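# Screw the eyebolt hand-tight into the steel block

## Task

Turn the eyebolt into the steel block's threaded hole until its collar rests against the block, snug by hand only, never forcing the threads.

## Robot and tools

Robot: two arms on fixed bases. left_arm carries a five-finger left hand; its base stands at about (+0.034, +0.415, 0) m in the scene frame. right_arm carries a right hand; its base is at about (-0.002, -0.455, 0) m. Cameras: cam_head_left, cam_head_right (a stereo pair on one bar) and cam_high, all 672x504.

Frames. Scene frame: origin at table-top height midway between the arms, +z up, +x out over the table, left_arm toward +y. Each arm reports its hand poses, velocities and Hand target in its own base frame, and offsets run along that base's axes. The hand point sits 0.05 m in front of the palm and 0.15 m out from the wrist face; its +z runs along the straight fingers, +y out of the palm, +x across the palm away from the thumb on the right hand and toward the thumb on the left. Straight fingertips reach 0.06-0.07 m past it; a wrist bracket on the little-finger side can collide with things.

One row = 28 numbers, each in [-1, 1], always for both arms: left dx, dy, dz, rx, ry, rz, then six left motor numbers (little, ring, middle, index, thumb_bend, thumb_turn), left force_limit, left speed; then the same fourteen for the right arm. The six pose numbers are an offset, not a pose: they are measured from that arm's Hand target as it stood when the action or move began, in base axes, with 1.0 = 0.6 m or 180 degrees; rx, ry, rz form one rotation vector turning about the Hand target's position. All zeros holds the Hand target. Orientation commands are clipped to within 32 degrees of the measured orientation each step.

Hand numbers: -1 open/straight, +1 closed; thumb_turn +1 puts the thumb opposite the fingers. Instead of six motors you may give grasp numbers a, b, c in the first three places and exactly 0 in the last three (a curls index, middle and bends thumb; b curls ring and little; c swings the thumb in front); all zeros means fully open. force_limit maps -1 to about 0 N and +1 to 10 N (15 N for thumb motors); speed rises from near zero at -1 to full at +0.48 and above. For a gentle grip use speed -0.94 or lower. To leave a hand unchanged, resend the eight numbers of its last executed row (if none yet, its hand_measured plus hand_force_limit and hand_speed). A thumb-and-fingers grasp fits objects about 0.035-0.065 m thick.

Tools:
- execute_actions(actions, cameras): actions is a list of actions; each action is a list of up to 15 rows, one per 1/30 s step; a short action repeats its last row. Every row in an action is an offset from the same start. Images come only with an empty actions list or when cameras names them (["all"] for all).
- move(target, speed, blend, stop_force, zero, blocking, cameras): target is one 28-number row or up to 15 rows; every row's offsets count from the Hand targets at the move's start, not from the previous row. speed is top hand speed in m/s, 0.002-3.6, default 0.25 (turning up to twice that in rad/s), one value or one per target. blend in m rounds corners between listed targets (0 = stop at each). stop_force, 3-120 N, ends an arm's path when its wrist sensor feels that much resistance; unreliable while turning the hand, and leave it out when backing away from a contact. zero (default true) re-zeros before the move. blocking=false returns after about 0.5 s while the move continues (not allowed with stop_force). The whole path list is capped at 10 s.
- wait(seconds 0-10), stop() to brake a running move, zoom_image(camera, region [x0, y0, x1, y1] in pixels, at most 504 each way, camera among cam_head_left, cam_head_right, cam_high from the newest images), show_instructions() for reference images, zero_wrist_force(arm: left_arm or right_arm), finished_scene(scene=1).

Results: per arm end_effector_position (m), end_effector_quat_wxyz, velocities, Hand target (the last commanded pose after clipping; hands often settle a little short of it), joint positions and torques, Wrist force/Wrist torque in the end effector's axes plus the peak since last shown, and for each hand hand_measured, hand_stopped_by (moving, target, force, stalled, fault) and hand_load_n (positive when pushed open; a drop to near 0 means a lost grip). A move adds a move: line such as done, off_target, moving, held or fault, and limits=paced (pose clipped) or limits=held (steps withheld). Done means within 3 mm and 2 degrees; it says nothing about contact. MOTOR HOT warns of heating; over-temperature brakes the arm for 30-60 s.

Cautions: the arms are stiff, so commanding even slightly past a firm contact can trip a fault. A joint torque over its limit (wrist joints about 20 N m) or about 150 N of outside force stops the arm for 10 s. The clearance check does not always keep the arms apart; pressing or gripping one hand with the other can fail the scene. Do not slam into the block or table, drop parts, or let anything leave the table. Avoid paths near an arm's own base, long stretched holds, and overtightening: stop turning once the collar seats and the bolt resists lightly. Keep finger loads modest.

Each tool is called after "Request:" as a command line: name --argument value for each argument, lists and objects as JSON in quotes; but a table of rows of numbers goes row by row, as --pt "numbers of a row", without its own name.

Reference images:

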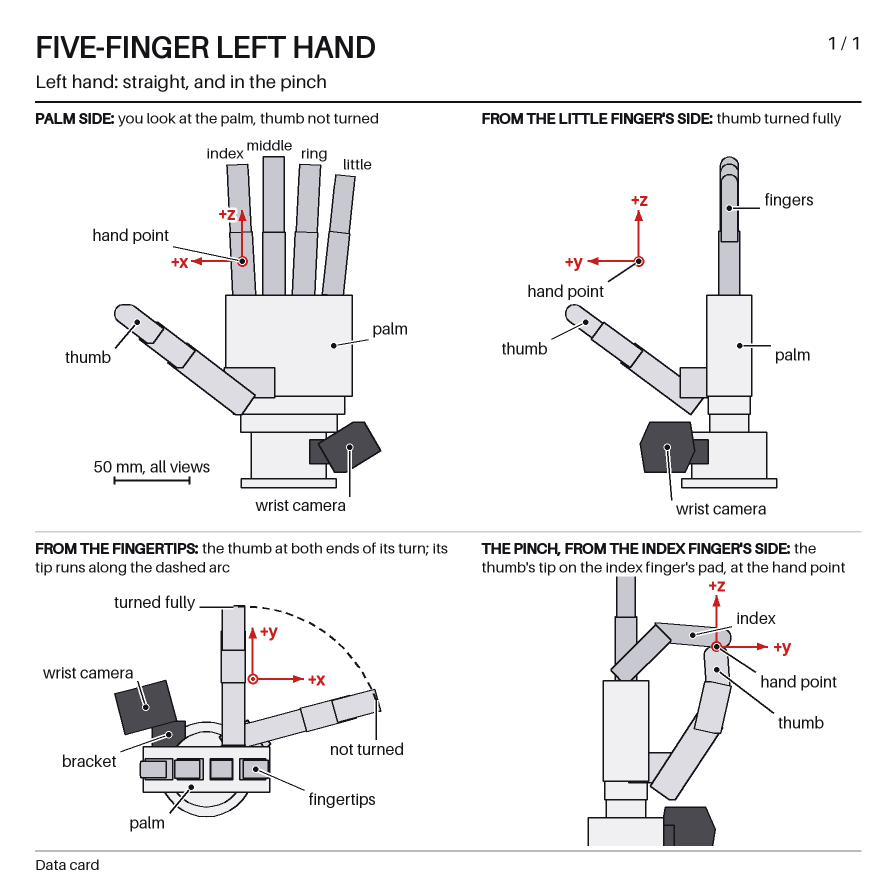

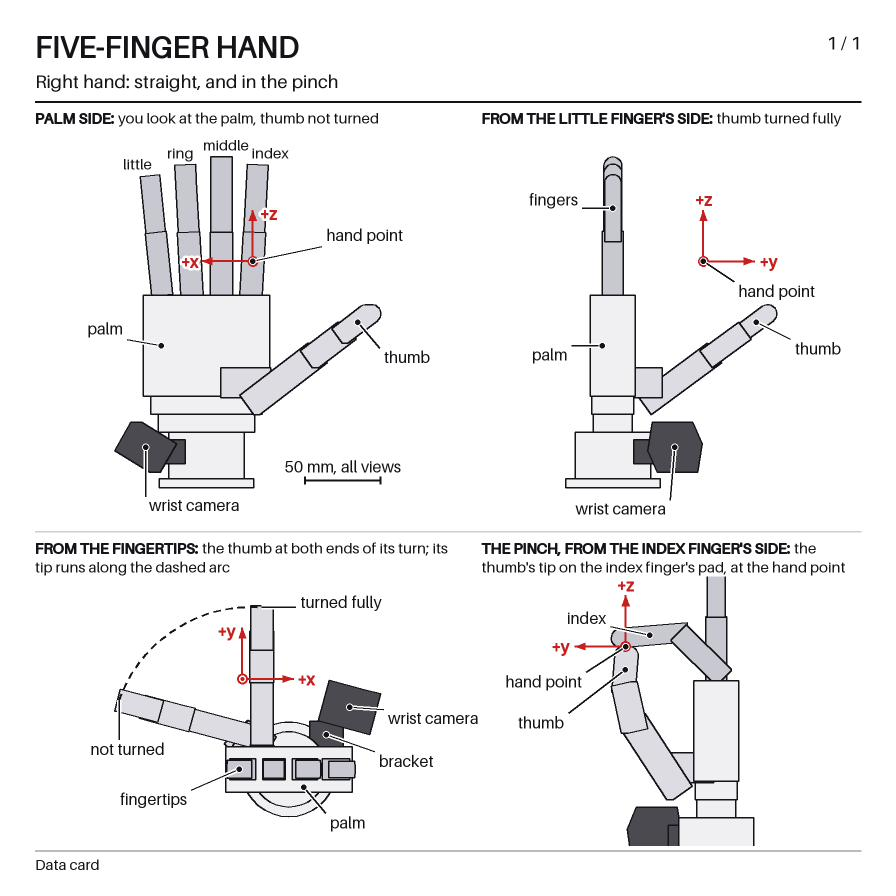

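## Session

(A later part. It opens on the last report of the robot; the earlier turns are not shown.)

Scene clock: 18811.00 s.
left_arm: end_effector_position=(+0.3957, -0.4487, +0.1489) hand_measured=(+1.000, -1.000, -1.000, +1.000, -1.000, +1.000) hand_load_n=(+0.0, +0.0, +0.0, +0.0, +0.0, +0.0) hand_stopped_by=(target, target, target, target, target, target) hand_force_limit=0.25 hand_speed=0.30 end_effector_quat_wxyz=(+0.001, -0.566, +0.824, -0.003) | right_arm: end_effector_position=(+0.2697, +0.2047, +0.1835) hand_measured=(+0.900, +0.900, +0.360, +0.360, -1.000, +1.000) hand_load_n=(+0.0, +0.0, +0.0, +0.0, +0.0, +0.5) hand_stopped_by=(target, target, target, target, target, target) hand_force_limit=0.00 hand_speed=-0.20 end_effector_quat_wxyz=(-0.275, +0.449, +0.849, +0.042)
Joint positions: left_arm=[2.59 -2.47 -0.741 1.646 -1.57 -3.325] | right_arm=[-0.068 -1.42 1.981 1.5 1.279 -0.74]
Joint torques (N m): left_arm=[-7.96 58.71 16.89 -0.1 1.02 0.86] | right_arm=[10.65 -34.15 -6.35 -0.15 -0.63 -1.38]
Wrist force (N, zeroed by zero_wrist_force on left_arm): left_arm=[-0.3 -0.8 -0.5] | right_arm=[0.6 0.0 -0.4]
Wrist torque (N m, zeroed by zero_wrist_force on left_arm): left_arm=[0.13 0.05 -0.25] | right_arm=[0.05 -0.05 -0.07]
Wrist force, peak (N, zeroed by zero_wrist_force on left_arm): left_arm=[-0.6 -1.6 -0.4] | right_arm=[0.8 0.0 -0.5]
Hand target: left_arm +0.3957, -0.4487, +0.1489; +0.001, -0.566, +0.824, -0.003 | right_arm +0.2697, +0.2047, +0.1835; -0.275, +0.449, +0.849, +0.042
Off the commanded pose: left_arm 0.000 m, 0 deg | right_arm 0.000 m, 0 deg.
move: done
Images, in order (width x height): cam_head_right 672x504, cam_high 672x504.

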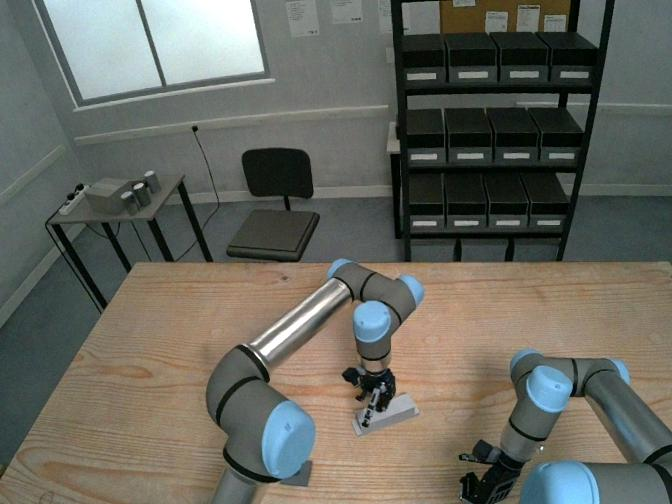

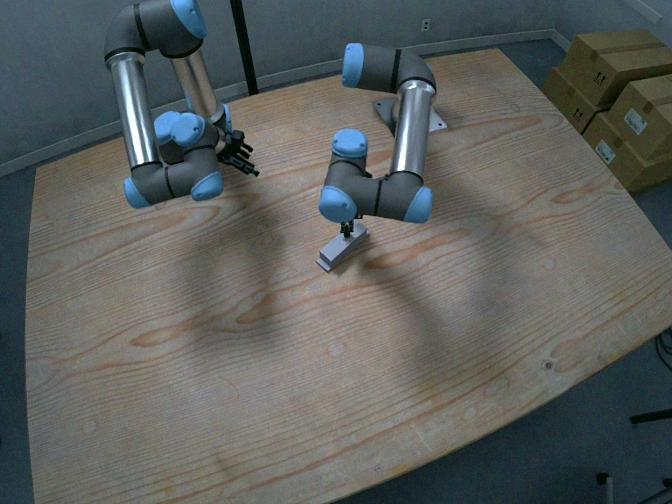

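Request:
move --pt "-0.00045 0.02858 0 0 0 -0.07778 1 -1 -1 1 -1 1 0.25 0.3 0 0 0 0 0 0 0.9 0.9 0.36 0.36 -1 1 0 -0.2" --pt "0.00603 0.05642 0 0 0 -0.15556 1 -1 -1 1 -1 1 0.25 0.3 0 0 0 0 0 0 0.9 0.9 0.36 0.36 -1 1 0 -0.2" --pt "0.01905 0.08185 0 0 0 -0.23333 1 -1 -1 1 -1 1 0.25 0.3 0 0 0 0 0 0 0.9 0.9 0.36 0.36 -1 1 0 -0.2" --pt "0.03783 0.1034 0 0 0 -0.31111 1 -1 -1 1 -1 1 0.25 0.3 0 0 0 0 0 0 0.9 0.9 0.36 0.36 -1 1 0 -0.2" --pt "0.06128 0.11975 0 0 0 -0.38889 1 -1 -1 1 -1 1 0.25 0.3 0 0 0 0 0 0 0.9 0.9 0.36 0.36 -1 1 0 -0.2" --pt "0.08798 0.12995 0 0 0 -0.46667 1 -1 -1 1 -1 1 0.25 0.3 0 0 0 0 0 0 0.9 0.9 0.36 0.36 -1 1 0 -0.2" --pt "0.11635 0.13338 0 0 0 -0.54444 1 -1 -1 1 -1 1 0.25 0.3 0 0 0 0 0 0 0.9 0.9 0.36 0.36 -1 1 0 -0.2" --pt "0.14472 0.12985 0 0 0 -0.62222 1 -1 -1 1 -1 1 0.25 0.3 0 0 0 0 0 0 0.9 0.9 0.36 0.36 -1 1 0 -0.2" --pt "0.17138 0.11955 0 0 0 -0.7 1 -1 -1 1 -1 1 0.25 0.3 0 0 0 0 0 0 0.9 0.9 0.36 0.36 -1 1 0 -0.2" --pt "0.19477 0.10313 0 0 0 -0.77778 1 -1 -1 1 -1 1 0.25 0.3 0 0 0 0 0 0 0.9 0.9 0.36 0.36 -1 1 0 -0.2" --speed 0.15 --blend '[0.003,0.003,0.003,0.003,0.003,0.003,0.003,0.003,0.003,0]' --cameras '["cam_high","cam_head_right"]'

Request:
zoom_image --camera "cam_high" --region '[332, 212, 367, 247]'

Request:
zoom_image --camera "cam_head_right" --region '[362, 385, 397, 420]'

Scene clock: 18862.23 s.
left_arm: end_effector_position=(+0.5126, -0.3868, +0.1489) hand_measured=(+1.000, -1.000, -1.000, +1.000, -1.000, +1.000) hand_load_n=(+0.0, -3.0, -1.0, +0.0, +0.0, +0.0) hand_stopped_by=(target, target, target, target, target, target) hand_force_limit=0.25 hand_speed=0.30 end_effector_quat_wxyz=(-0.003, +0.581, +0.814, -0.002) | right_arm: end_effector_position=(+0.2697, +0.2047, +0.1835) hand_measured=(+0.900, +0.900, +0.360, +0.360, -1.000, +1.000) hand_load_n=(+0.0, +0.0, +0.0, +0.0, +0.0, +0.5) hand_stopped_by=(target, target, target, target, target, target) hand_force_limit=0.00 hand_speed=-0.20 end_effector_quat_wxyz=(-0.275, +0.449, +0.849, +0.042)
Joint positions: left_arm=[2.602 -2.472 -0.74 1.635 -1.568 -0.871] | right_arm=[-0.068 -1.42 1.981 1.5 1.279 -0.74]
Joint torques (N m): left_arm=[8.23 43.53 18.99 -7.14 1.02 1.42] | right_arm=[9.58 -34.49 -5.78 -0.22 -0.62 -1.48]
Wrist force (N, zeroed by zero_wrist_force on left_arm): left_arm=[-4.8 3.8 3.0] | right_arm=[0.6 -0.3 -0.3]
Wrist torque (N m, zeroed by zero_wrist_force on left_arm): left_arm=[-0.08 -0.06 -0.76] | right_arm=[0.00 -0.05 -0.09]
Wrist force, peak (N, zeroed by zero_wrist_force on left_arm): left_arm=[-5.8 -9.6 -0.9] | right_arm=[0.9 0.0 -0.4]
Hand target: left_arm +0.5126, -0.3868, +0.1489; -0.003, +0.581, +0.814, -0.002 | right_arm +0.2697, +0.2047, +0.1835; -0.275, +0.449, +0.849, +0.042
Off the commanded pose: left_arm 0.000 m, 0 deg | right_arm 0.000 m, 0 deg.
move: done
Images, in order (width x height): cam_head_right 672x504, cam_high 672x504.

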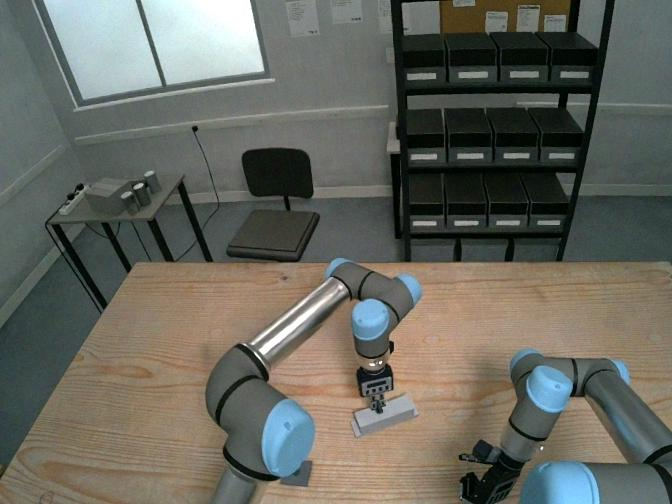

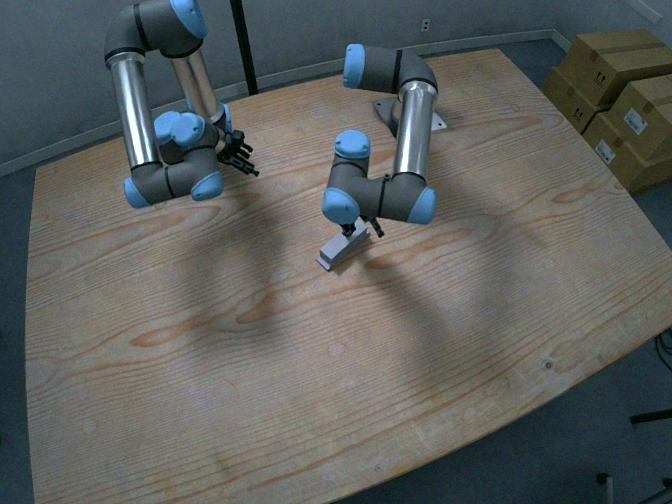

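Scaled by 14.400 from the camera's 672x504 image, which has a finer 960x720 frame.

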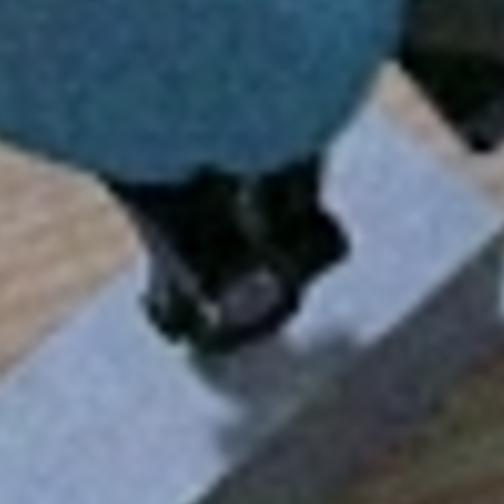

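Scaled by 14.400 from the camera's 672x504 image, which has a finer 960x720 frame.

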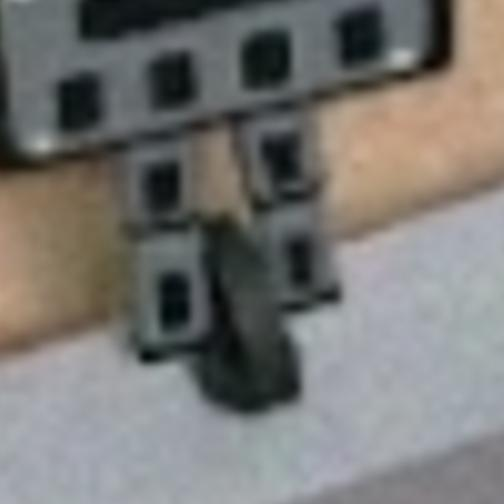

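Request:
move --pt "0.01872 -0.02162 0 0 0 -0.07778 1 -1 -1 1 -1 1 0.25 0.3 0 0 0 0 0 0 0.9 0.9 0.36 0.36 -1 1 0 -0.2" --pt "0.03165 -0.0471 0 0 0 -0.15556 1 -1 -1 1 -1 1 0.25 0.3 0 0 0 0 0 0 0.9 0.9 0.36 0.36 -1 1 0 -0.2" --pt "0.03803 -0.07497 0 0 0 -0.23333 1 -1 -1 1 -1 1 0.25 0.3 0 0 0 0 0 0 0.9 0.9 0.36 0.36 -1 1 0 -0.2" --pt "0.03748 -0.10353 0 0 0 -0.31111 1 -1 -1 1 -1 1 0.25 0.3 0 0 0 0 0 0 0.9 0.9 0.36 0.36 -1 1 0 -0.2" --pt "0.03003 -0.13113 0 0 0 -0.38889 1 -1 -1 1 -1 1 0.25 0.3 0 0 0 0 0 0 0.9 0.9 0.36 0.36 -1 1 0 -0.2" --pt "0.01613 -0.15612 0 0 0 -0.46667 1 -1 -1 1 -1 1 0.25 0.3 0 0 0 0 0 0 0.9 0.9 0.36 0.36 -1 1 0 -0.2" --pt "-0.0034 -0.17698 0 0 0 -0.54444 1 -1 -1 1 -1 1 0.25 0.3 0 0 0 0 0 0 0.9 0.9 0.36 0.36 -1 1 0 -0.2" --pt "-0.0274 -0.19252 0 0 0 -0.62222 1 -1 -1 1 -1 1 0.25 0.3 0 0 0 0 0 0 0.9 0.9 0.36 0.36 -1 1 0 -0.2" --pt "-0.05443 -0.20177 0 0 0 -0.7 1 -1 -1 1 -1 1 0.25 0.3 0 0 0 0 0 0 0.9 0.9 0.36 0.36 -1 1 0 -0.2" --pt "-0.08292 -0.2042 0 0 0 -0.77778 1 -1 -1 1 -1 1 0.25 0.3 0 0 0 0 0 0 0.9 0.9 0.36 0.36 -1 1 0 -0.2" --speed 0.15 --blend '[0.003,0.003,0.003,0.003,0.003,0.003,0.003,0.003,0.003,0]' --cameras '["cam_high","cam_head_right"]'

Request:
zoom_image --camera "cam_high" --region '[332, 212, 367, 247]'

Request:
zoom_image --camera "cam_head_right" --region '[362, 385, 397, 420]'

Scene clock: 18909.93 s.
left_arm: end_effector_position=(+0.4629, -0.5094, +0.1490) hand_measured=(+1.000, -1.000, -1.000, +1.000, -1.000, +1.000) hand_load_n=(+0.0, -1.5, +0.0, +0.0, +0.0, +0.0) hand_stopped_by=(target, target, target, target, target, target) hand_force_limit=0.25 hand_speed=0.30 end_effector_quat_wxyz=(-0.003, +0.963, -0.268, +0.002) | right_arm: end_effector_position=(+0.2697, +0.2047, +0.1835) hand_measured=(+0.900, +0.900, +0.360, +0.360, -1.000, +1.000) hand_load_n=(+0.0, +0.0, +0.0, +0.0, +0.0, +0.5) hand_stopped_by=(target, target, target, target, target, target) hand_force_limit=0.00 hand_speed=-0.20 end_effector_quat_wxyz=(-0.275, +0.449, +0.849, +0.042)
Joint positions: left_arm=[2.591 -2.487 -0.709 1.628 -1.577 1.562] | right_arm=[-0.068 -1.42 1.981 1.5 1.279 -0.74]
Joint torques (N m): left_arm=[-4.15 35.06 33.66 -3.69 0.84 1.27] | right_arm=[10.44 -34.03 -6.17 -0.03 -0.55 -1.48]
Wrist force (N, zeroed by zero_wrist_force on left_arm): left_arm=[-4.8 -0.1 1.3] | right_arm=[0.6 -0.3 -0.4]
Wrist torque (N m, zeroed by zero_wrist_force on left_arm): left_arm=[0.05 -0.12 -0.63] | right_arm=[0.00 -0.05 -0.08]
Wrist force, peak (N, zeroed by zero_wrist_force on left_arm): left_arm=[-5.5 6.6 3.4] | right_arm=[0.9 -0.2 -0.4]
Hand target: left_arm +0.4629, -0.5094, +0.1489; -0.003, +0.963, -0.268, +0.002 | right_arm +0.2697, +0.2047, +0.1835; -0.275, +0.449, +0.849, +0.042
Off the commanded pose: left_arm 0.000 m, 0 deg | right_arm 0.000 m, 0 deg.
move: done
Images, in order (width x height): cam_head_right 672x504, cam_high 672x504.

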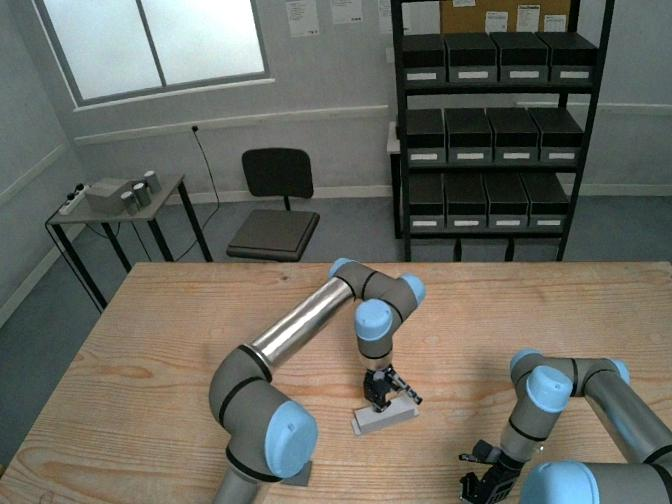

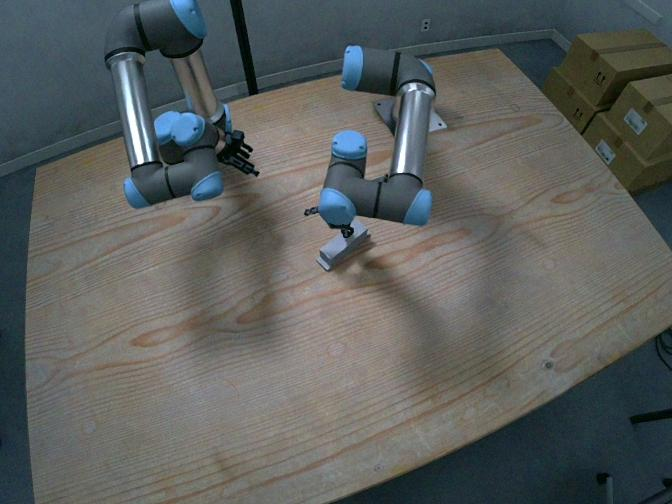

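Scaled by 14.400 from the camera's 672x504 image, which has a finer 960x720 frame.

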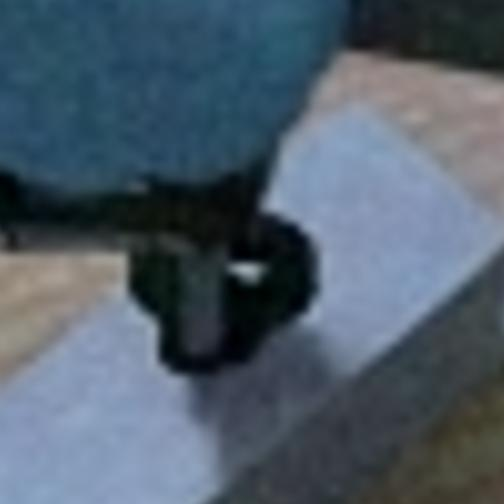

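Scaled by 14.400 from the camera's 672x504 image, which has a finer 960x720 frame.

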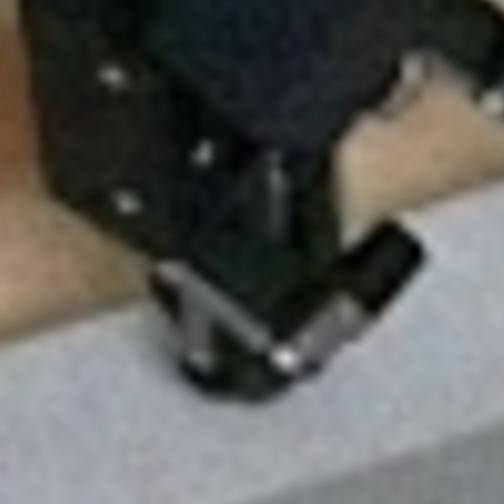

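Request:
move --pt "-0.02915 0.00525 0 0 0 -0.07778 1 -1 -1 1 -1 1 0.25 0.3 0 0 0 0 0 0 0.9 0.9 0.36 0.36 -1 1 0 -0.2" --pt "-0.05615 0.01738 0 0 0 -0.15556 1 -1 -1 1 -1 1 0.25 0.3 0 0 0 0 0 0 0.9 0.9 0.36 0.36 -1 1 0 -0.2" --pt "-0.07943 0.0357 0 0 0 -0.23333 1 -1 -1 1 -1 1 0.25 0.3 0 0 0 0 0 0 0.9 0.9 0.36 0.36 -1 1 0 -0.2" --pt "-0.09758 0.05912 0 0 0 -0.31111 1 -1 -1 1 -1 1 0.25 0.3 0 0 0 0 0 0 0.9 0.9 0.36 0.36 -1 1 0 -0.2" --pt "-0.10953 0.0862 0 0 0 -0.38889 1 -1 -1 1 -1 1 0.25 0.3 0 0 0 0 0 0 0.9 0.9 0.36 0.36 -1 1 0 -0.2" --pt "-0.11457 0.11538 0 0 0 -0.46667 1 -1 -1 1 -1 1 0.25 0.3 0 0 0 0 0 0 0.9 0.9 0.36 0.36 -1 1 0 -0.2" --pt "-0.1124 0.14492 0 0 0 -0.54444 1 -1 -1 1 -1 1 0.25 0.3 0 0 0 0 0 0 0.9 0.9 0.36 0.36 -1 1 0 -0.2" --pt "-0.10315 0.17305 0 0 0 -0.62222 1 -1 -1 1 -1 1 0.25 0.3 0 0 0 0 0 0 0.9 0.9 0.36 0.36 -1 1 0 -0.2" --pt "-0.08737 0.1981 0 0 0 -0.7 1 -1 -1 1 -1 1 0.25 0.3 0 0 0 0 0 0 0.9 0.9 0.36 0.36 -1 1 0 -0.2" --pt "-0.066 0.2186 0 0 0 -0.77778 1 -1 -1 1 -1 1 0.25 0.3 0 0 0 0 0 0 0.9 0.9 0.36 0.36 -1 1 0 -0.2" --speed 0.15 --blend '[0.003,0.003,0.003,0.003,0.003,0.003,0.003,0.003,0.003,0]' --cameras '["cam_high","cam_head_right"]'

Request:
zoom_image --camera "cam_high" --region '[332, 212, 367, 247]'

Request:
zoom_image --camera "cam_head_right" --region '[362, 385, 397, 420]'

Scene clock: 18976.53 s.
left_arm: end_effector_position=(+0.4232, -0.3782, +0.1489) hand_measured=(+1.000, -1.000, -1.000, +1.000, -1.000, +1.000) hand_load_n=(+0.0, +0.0, +0.0, +0.0, -0.5, +0.0) hand_stopped_by=(target, target, target, target, target, target) hand_force_limit=0.25 hand_speed=0.30 end_effector_quat_wxyz=(-0.001, -0.078, +0.997, -0.003) | right_arm: end_effector_position=(+0.2697, +0.2047, +0.1835) hand_measured=(+0.900, +0.900, +0.360, +0.360, -1.000, +1.000) hand_load_n=(+0.0, +0.0, +0.0, +0.0, +0.0, +0.5) hand_stopped_by=(target, target, target, target, target, target) hand_force_limit=0.00 hand_speed=-0.20 end_effector_quat_wxyz=(-0.275, +0.449, +0.849, +0.042)
Joint positions: left_arm=[2.604 -2.452 -0.775 1.658 -1.565 4.019] | right_arm=[-0.068 -1.42 1.981 1.5 1.279 -0.74]
Joint torques (N m): left_arm=[6.68 63.99 14.69 0.5 0.78 1.12] | right_arm=[10.3 -33.83 -5.99 -0.22 -0.71 -1.39]
Wrist force (N, zeroed by zero_wrist_force on left_arm): left_arm=[0.1 -0.8 0.0] | right_arm=[0.7 -0.2 -0.3]
Wrist torque (N m, zeroed by zero_wrist_force on left_arm): left_arm=[0.09 0.04 -0.22] | right_arm=[0.01 -0.07 -0.07]
Wrist force, peak (N, zeroed by zero_wrist_force on left_arm): left_arm=[-5.0 -0.1 1.5] | right_arm=[0.8 -0.4 -0.4]
Hand target: left_arm +0.4233, -0.3782, +0.1489; -0.001, -0.078, +0.997, -0.003 | right_arm +0.2697, +0.2047, +0.1835; -0.275, +0.449, +0.849, +0.042
Off the commanded pose: left_arm 0.000 m, 0 deg | right_arm 0.000 m, 0 deg.
move: done
Images, in order (width x height): cam_head_right 672x504, cam_high 672x504.

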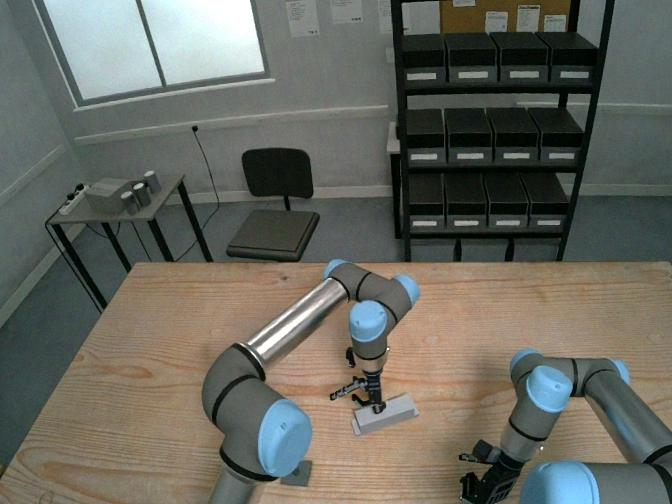

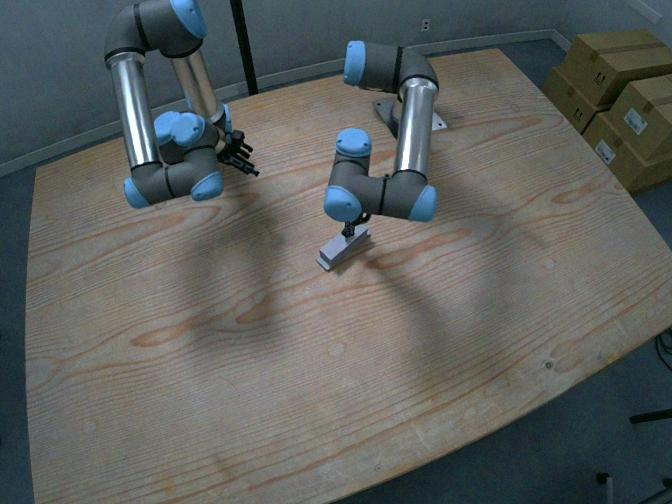

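Scaled by 14.400 from the camera's 672x504 image, which has a finer 960x720 frame.

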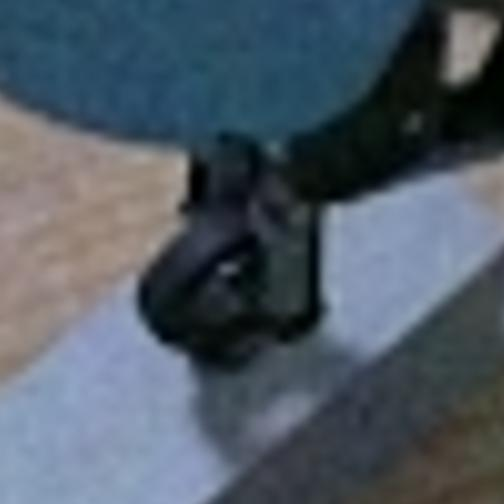

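Scaled by 14.400 from the camera's 672x504 image, which has a finer 960x720 frame.

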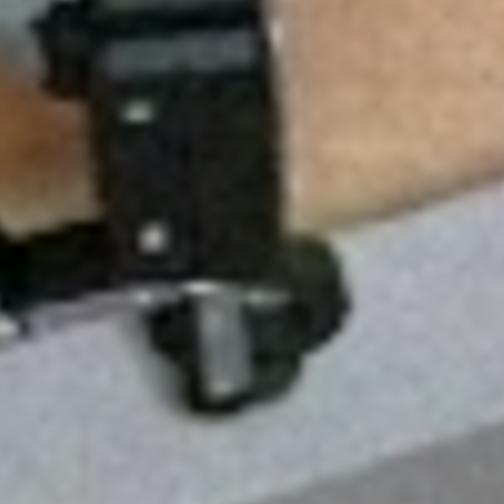

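Request:
move --pt "0.0257 0.01472 0 0 0 -0.07778 1 -1 -1 1 -1 1 0.25 0.3 0 0 0 0 0 0 0.9 0.9 0.36 0.36 -1 1 0 -0.2" --pt "0.0542 0.02278 0 0 0 -0.15556 1 -1 -1 1 -1 1 0.25 0.3 0 0 0 0 0 0 0.9 0.9 0.36 0.36 -1 1 0 -0.2" --pt "0.0838 0.02372 0 0 0 -0.23333 1 -1 -1 1 -1 1 0.25 0.3 0 0 0 0 0 0 0.9 0.9 0.36 0.36 -1 1 0 -0.2" --pt "0.11273 0.01745 0 0 0 -0.31111 1 -1 -1 1 -1 1 0.25 0.3 0 0 0 0 0 0 0.9 0.9 0.36 0.36 -1 1 0 -0.2" --pt "0.13932 0.00438 0 0 0 -0.38889 1 -1 -1 1 -1 1 0.25 0.3 0 0 0 0 0 0 0.9 0.9 0.36 0.36 -1 1 0 -0.2" --pt "0.16193 -0.01473 0 0 0 -0.46667 1 -1 -1 1 -1 1 0.25 0.3 0 0 0 0 0 0 0.9 0.9 0.36 0.36 -1 1 0 -0.2" --pt "0.17925 -0.03875 0 0 0 -0.54444 1 -1 -1 1 -1 1 0.25 0.3 0 0 0 0 0 0 0.9 0.9 0.36 0.36 -1 1 0 -0.2" --pt "0.19025 -0.06625 0 0 0 -0.62222 1 -1 -1 1 -1 1 0.25 0.3 0 0 0 0 0 0 0.9 0.9 0.36 0.36 -1 1 0 -0.2" --speed 0.15 --blend '[0.003,0.003,0.003,0.003,0.003,0.003,0.003,0]' --cameras '["cam_high","cam_head_right"]'

Request:
zoom_image --camera "cam_high" --region '[332, 212, 367, 247]'

Request:
zoom_image --camera "cam_head_right" --region '[362, 385, 397, 420]'

Request:
move --pt "0 0 0.09 0 0 0 1 -1 -1 1 -1 1 0.25 0.3 0 0 0 0 0 0 0.9 0.9 0.36 0.36 -1 1 0 -0.2" --speed 0.08 --cameras '["cam_high","cam_head_right"]'

Request:
zoom_image --camera "cam_high" --region '[332, 212, 367, 247]'

Request:
zoom_image --camera "cam_head_right" --region '[362, 385, 397, 420]'

Scene clock: 19016.47 s.
left_arm: end_effector_position=(+0.5374, -0.4180, +0.1489) hand_measured=(+1.000, -1.000, -1.000, +1.000, -1.000, +1.000) hand_load_n=(+0.0, -1.0, -1.0, +0.0, +0.0, +0.0) hand_stopped_by=(target, target, target, target, target, target) hand_force_limit=0.25 hand_speed=0.30 end_effector_quat_wxyz=(-0.003, +0.783, +0.622, -0.001) | right_arm: end_effector_position=(+0.2697, +0.2047, +0.1835) hand_measured=(+0.900, +0.900, +0.360, +0.360, -1.000, +1.000) hand_load_n=(+0.0, +0.0, +0.0, +0.0, +0.0, +0.5) hand_stopped_by=(target, target, target, target, target, target) hand_force_limit=0.00 hand_speed=-0.20 end_effector_quat_wxyz=(-0.275, +0.449, +0.849, +0.042)
Joint positions: left_arm=[2.607 -2.487 -0.712 1.622 -1.571 5.976] | right_arm=[-0.068 -1.42 1.981 1.5 1.279 -0.74]
Joint torques (N m): left_arm=[8.7 47.28 15.24 -4.22 0.54 1.4] | right_arm=[9.84 -34.15 -6.35 -0.24 -0.64 -1.56]
Wrist force (N, zeroed by zero_wrist_force on left_arm): left_arm=[-2.7 1.0 3.3] | right_arm=[0.7 -0.1 -0.2]
Wrist torque (N m, zeroed by zero_wrist_force on left_arm): left_arm=[-0.08 0.00 -0.54] | right_arm=[0.02 -0.07 -0.07]
Wrist force, peak (N, zeroed by zero_wrist_force on left_arm): left_arm=[-9.3 -1.1 -1.1] | right_arm=[0.8 0.0 -0.5]
Hand target: left_arm +0.5374, -0.4179, +0.1489; -0.003, +0.783, +0.622, -0.001 | right_arm +0.2697, +0.2047, +0.1835; -0.275, +0.449, +0.849, +0.042
Off the commanded pose: left_arm 0.000 m, 0 deg | right_arm 0.000 m, 0 deg.
move: done
Images, in order (width x height): cam_head_right 672x504, cam_high 672x504.

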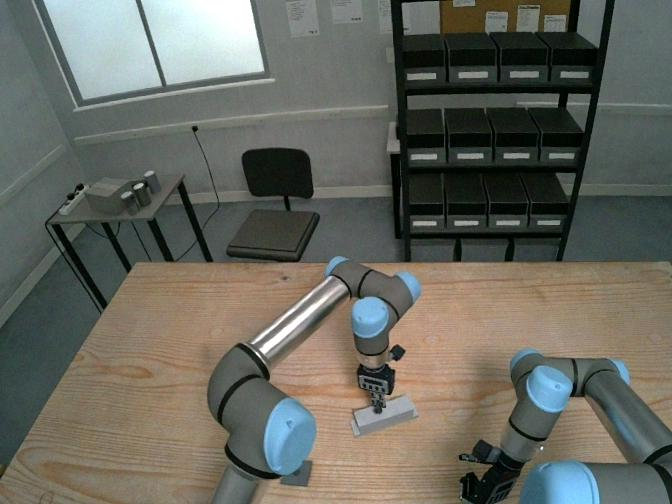

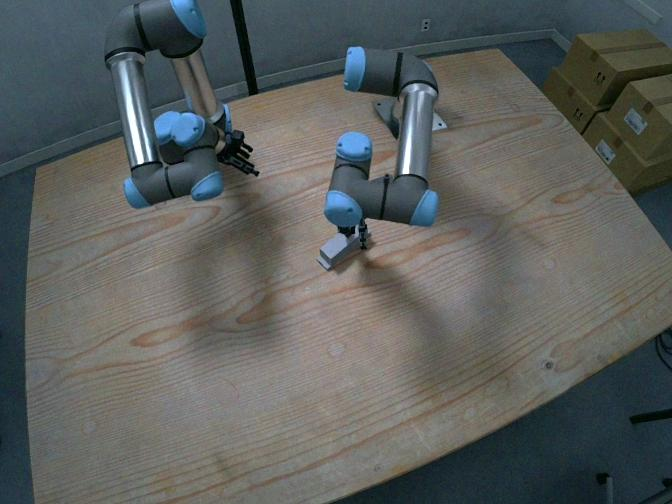

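Scaled by 14.400 from the camera's 672x504 image, which has a finer 960x720 frame.

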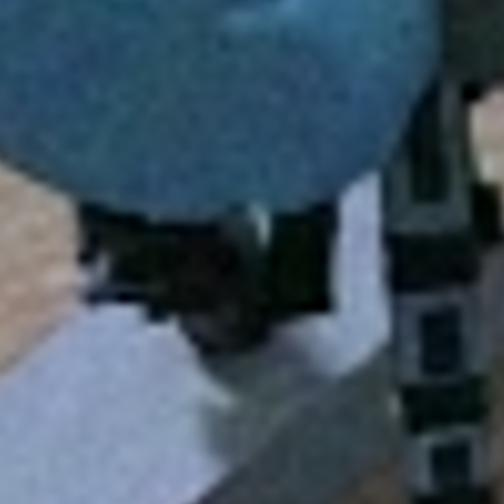

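Scaled by 14.400 from the camera's 672x504 image, which has a finer 960x720 frame.

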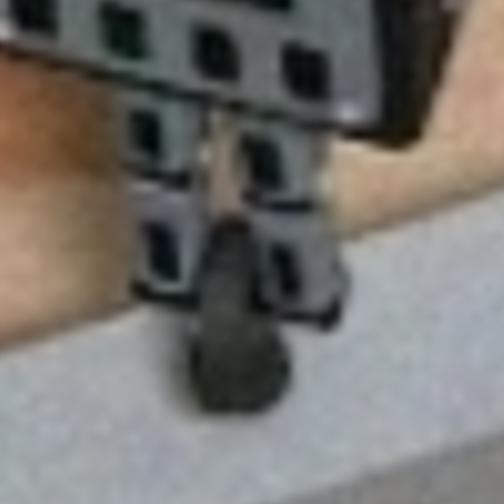

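Scene clock: 19017.60 s.
left_arm: end_effector_position=(+0.5374, -0.4180, +0.2028) hand_measured=(+1.000, -1.000, -1.000, +1.000, -1.000, +1.000) hand_load_n=(+0.0, +0.0, +0.0, +0.0, +0.0, +0.0) hand_stopped_by=(target, target, target, target, target, target) hand_force_limit=0.25 hand_speed=0.30 end_effector_quat_wxyz=(-0.003, +0.783, +0.622, -0.001) | right_arm: end_effector_position=(+0.2697, +0.2047, +0.1835) hand_measured=(+0.900, +0.900, +0.360, +0.360, -1.000, +1.000) hand_load_n=(+0.0, +0.0, +0.0, +0.0, +0.0, +0.0) hand_stopped_by=(target, target, target, target, target, target) hand_force_limit=0.00 hand_speed=-0.20 end_effector_quat_wxyz=(-0.275, +0.449, +0.849, +0.042)
Joint positions: left_arm=[2.607 -2.489 -0.57 1.482 -1.571 5.977] | right_arm=[-0.068 -1.42 1.981 1.5 1.279 -0.74]
Joint torques (N m): left_arm=[3.76 50.05 12.17 -0.59 -0.16 -1.22] | right_arm=[10.45 -34.04 -6.05 -0.16 -0.67 -1.43]
Wrist force (N, zeroed by zero_wrist_force on left_arm): left_arm=[0.3 -0.8 -0.2] | right_arm=[0.5 -0.2 -0.3]
Wrist torque (N m, zeroed by zero_wrist_force on left_arm): left_arm=[0.07 0.00 -0.20] | right_arm=[0.01 -0.04 -0.09]
Wrist force, peak (N, zeroed by zero_wrist_force on left_arm): left_arm=[-3.3 0.9 4.8] | right_arm=[0.7 -0.1 -0.4]
Hand target: left_arm +0.5374, -0.4179, +0.2029; -0.003, +0.783, +0.622, -0.001 | right_arm +0.2697, +0.2047, +0.1835; -0.275, +0.449, +0.849, +0.042
Off the commanded pose: left_arm 0.000 m, 0 deg | right_arm 0.000 m, 0 deg.
move: done
Images, in order (width x height): cam_head_right 672x504, cam_high 672x504.

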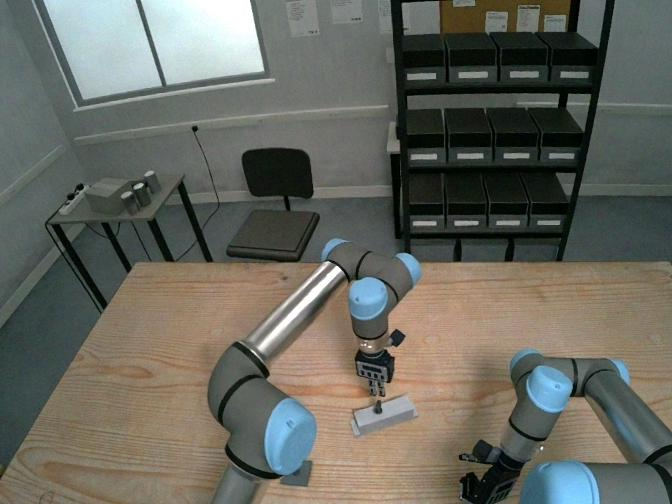

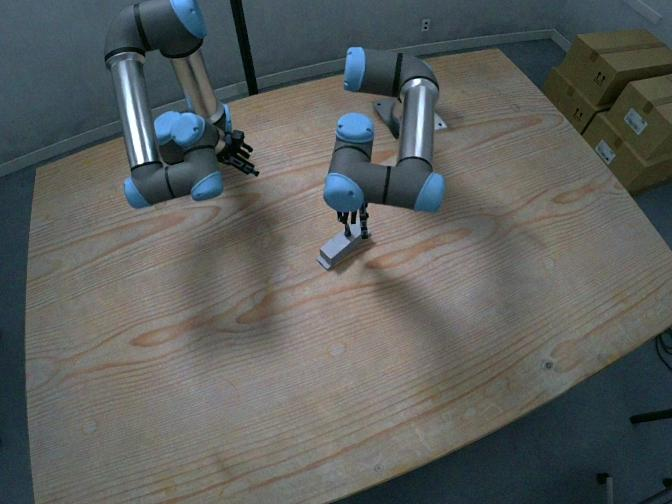

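Scaled by 14.400 from the camera's 672x504 image, which has a finer 960x720 frame.

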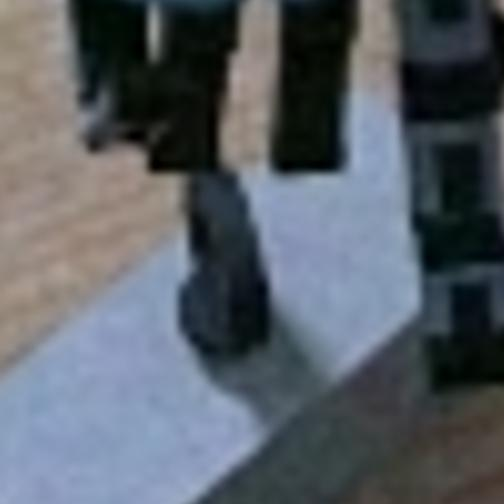

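Scaled by 14.400 from the camera's 672x504 image, which has a finer 960x720 frame.

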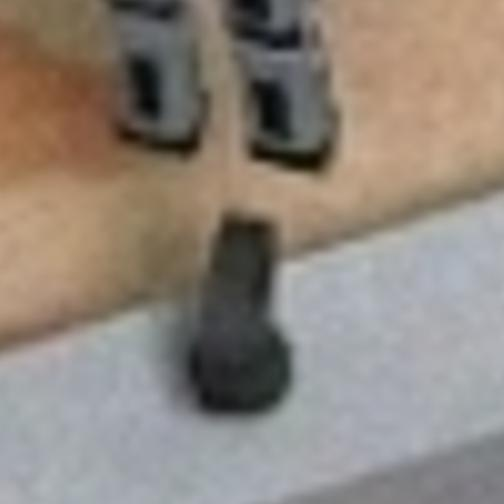

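Request:
move --pt "-0.005 -0.0208 0 0 0 0 1 -1 -1 1 -1 1 0.25 0.3 0 0 0 0 0 0 0.9 0.9 0.36 0.36 -1 1 0 -0.2" --pt "-0.005 -0.0208 -0.033 0 0 0 1 -1 -1 1 -1 1 0.25 0.3 0 0 0 0 0 0 0.9 0.9 0.36 0.36 -1 1 0 -0.2" --speed 0.05 --cameras '["cam_high","cam_head_right"]'

Request:
zoom_image --camera "cam_high" --region '[332, 212, 367, 247]'

Request:
zoom_image --camera "cam_head_right" --region '[362, 385, 397, 420]'

Request:
move --target '[0,0,-0.035,0,0,0,1,-1,-1,1,-1,1,0.25,0.3,0,0,0,0,0,0,0.9,0.9,0.36,0.36,-1,1,0,-0.2]' --speed 0.004 --stop_force 3

Scene clock: 19035.67 s.
left_arm: end_effector_position=(+0.5344, -0.4304, +0.1831) hand_measured=(+1.000, -1.000, -1.000, +1.000, -1.000, +1.000) hand_load_n=(+0.0, +0.0, +0.0, +0.0, +0.0, +0.0) hand_stopped_by=(target, target, target, target, target, target) hand_force_limit=0.25 hand_speed=0.30 end_effector_quat_wxyz=(-0.003, +0.783, +0.622, -0.001) | right_arm: end_effector_position=(+0.2697, +0.2047, +0.1835) hand_measured=(+0.900, +0.900, +0.360, +0.360, -1.000, +1.000) hand_load_n=(+0.0, +0.0, +0.0, +0.0, -0.5, +0.0) hand_stopped_by=(target, target, target, target, target, target) hand_force_limit=0.00 hand_speed=-0.20 end_effector_quat_wxyz=(-0.275, +0.449, +0.849, +0.042)
Joint positions: left_arm=[2.587 -2.511 -0.579 1.513 -1.571 5.957] | right_arm=[-0.068 -1.42 1.981 1.5 1.279 -0.74]
Joint torques (N m): left_arm=[8.47 61.52 33.49 -5.09 -0.32 1.36] | right_arm=[10.48 -34.32 -5.9 -0.07 -0.56 -1.5]
Wrist force (N, zeroed by zero_wrist_force on left_arm): left_arm=[0.4 -1.0 -0.1] | right_arm=[0.5 -0.3 -0.1]
Wrist torque (N m, zeroed by zero_wrist_force on left_arm): left_arm=[0.06 -0.01 -0.07] | right_arm=[-0.02 -0.04 -0.09]
Wrist force, peak (N, zeroed by zero_wrist_force on left_arm): left_arm=[0.4 -1.5 -0.1] | right_arm=[0.8 -0.3 -0.4]
Hand target: left_arm +0.5344, -0.4304, +0.1831; -0.003, +0.783, +0.622, -0.001 | right_arm +0.2697, +0.2047, +0.1835; -0.275, +0.449, +0.849, +0.042
Off the commanded pose: left_arm 0.000 m, 0 deg | right_arm 0.000 m, 0 deg.
move: done
Images, in order (width x height): cam_head_right 672x504, cam_high 672x504.

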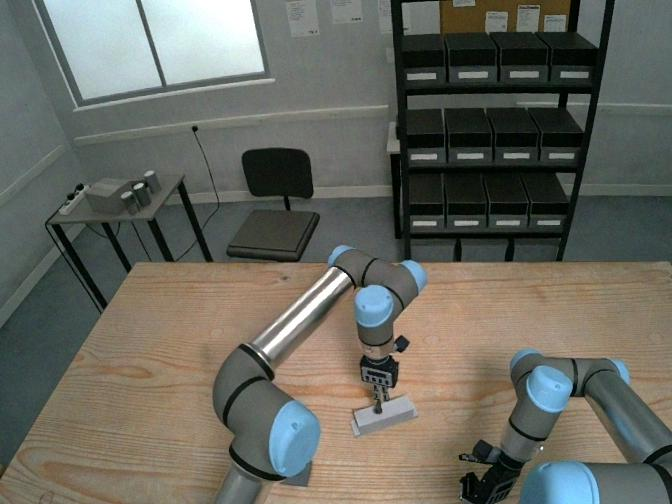

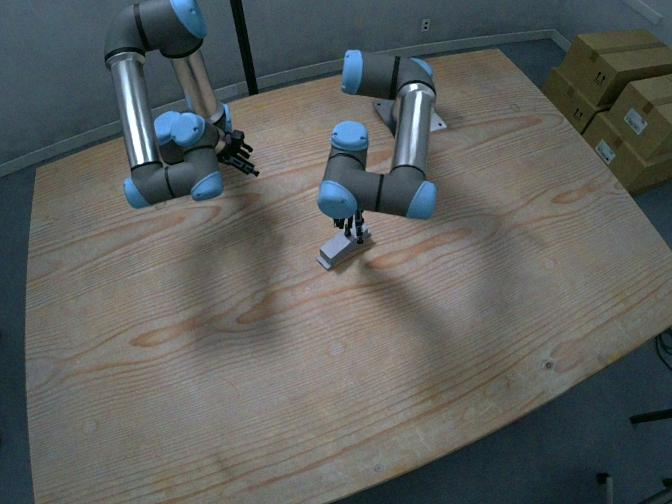

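Scaled by 14.400 from the camera's 672x504 image, which has a finer 960x720 frame.

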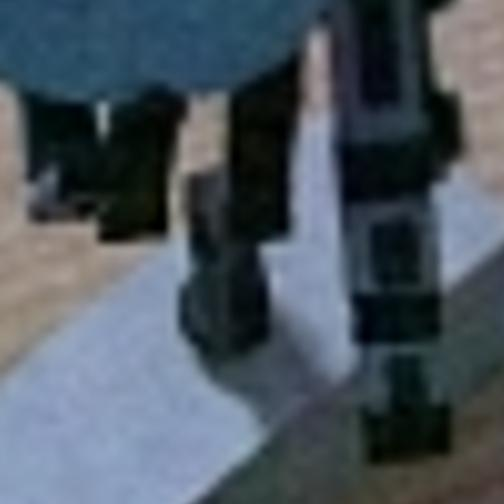

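Scaled by 14.400 from the camera's 672x504 image, which has a finer 960x720 frame.

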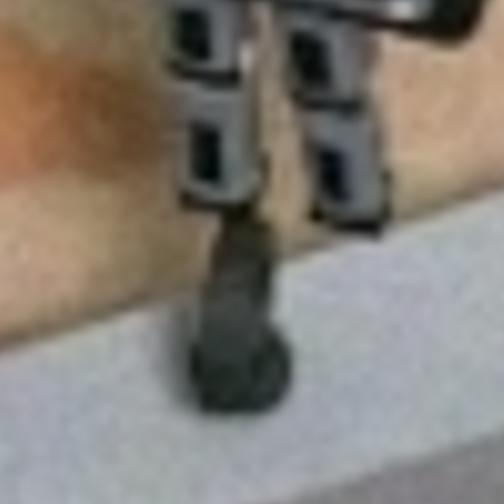

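Scene clock: 19038.70 s.
left_arm: end_effector_position=(+0.5344, -0.4304, +0.1749) hand_measured=(+1.000, -1.000, -1.000, +1.000, -1.000, +1.000) hand_load_n=(+0.5, +0.0, -0.5, +0.0, +0.0, +0.0) hand_stopped_by=(target, target, target, target, target, target) hand_force_limit=0.25 hand_speed=0.30 end_effector_quat_wxyz=(-0.003, +0.783, +0.622, -0.001) | right_arm: end_effector_position=(+0.2697, +0.2047, +0.1835) hand_measured=(+0.900, +0.900, +0.360, +0.360, -1.000, +1.000) hand_load_n=(+0.5, +0.5, +0.5, +0.0, +0.0, +0.0) hand_stopped_by=(target, target, target, target, target, target) hand_force_limit=0.00 hand_speed=-0.20 end_effector_quat_wxyz=(-0.275, +0.449, +0.849, +0.042)
Joint positions: left_arm=[2.587 -2.51 -0.603 1.536 -1.571 5.957] | right_arm=[-0.068 -1.42 1.981 1.5 1.279 -0.74]
Joint torques (N m): left_arm=[8.77 53.02 30.75 -4.79 -1.17 -0.41] | right_arm=[9.88 -34.04 -5.92 -0.08 -0.63 -1.46]
Wrist force (N, zeroed by zero_wrist_force on left_arm): left_arm=[0.2 -0.6 -3.7] | right_arm=[0.6 0.0 -0.3]
Wrist torque (N m, zeroed by zero_wrist_force on left_arm): left_arm=[0.25 -0.11 -0.09] | right_arm=[0.04 -0.06 -0.07]
Wrist force, peak (N, zeroed by zero_wrist_force on left_arm): left_arm=[0.4 -0.3 -4.9] | right_arm=[0.8 -0.3 -0.4]
Hand target: left_arm +0.5344, -0.4304, +0.1749; -0.003, +0.783, +0.622, -0.001 (not the last commanded pose) | right_arm +0.2697, +0.2047, +0.1835; -0.275, +0.449, +0.849, +0.042
Off the commanded pose: left_arm 0.013 m, 0 deg | right_arm 0.000 m, 0 deg.
move: contact (left_arm)


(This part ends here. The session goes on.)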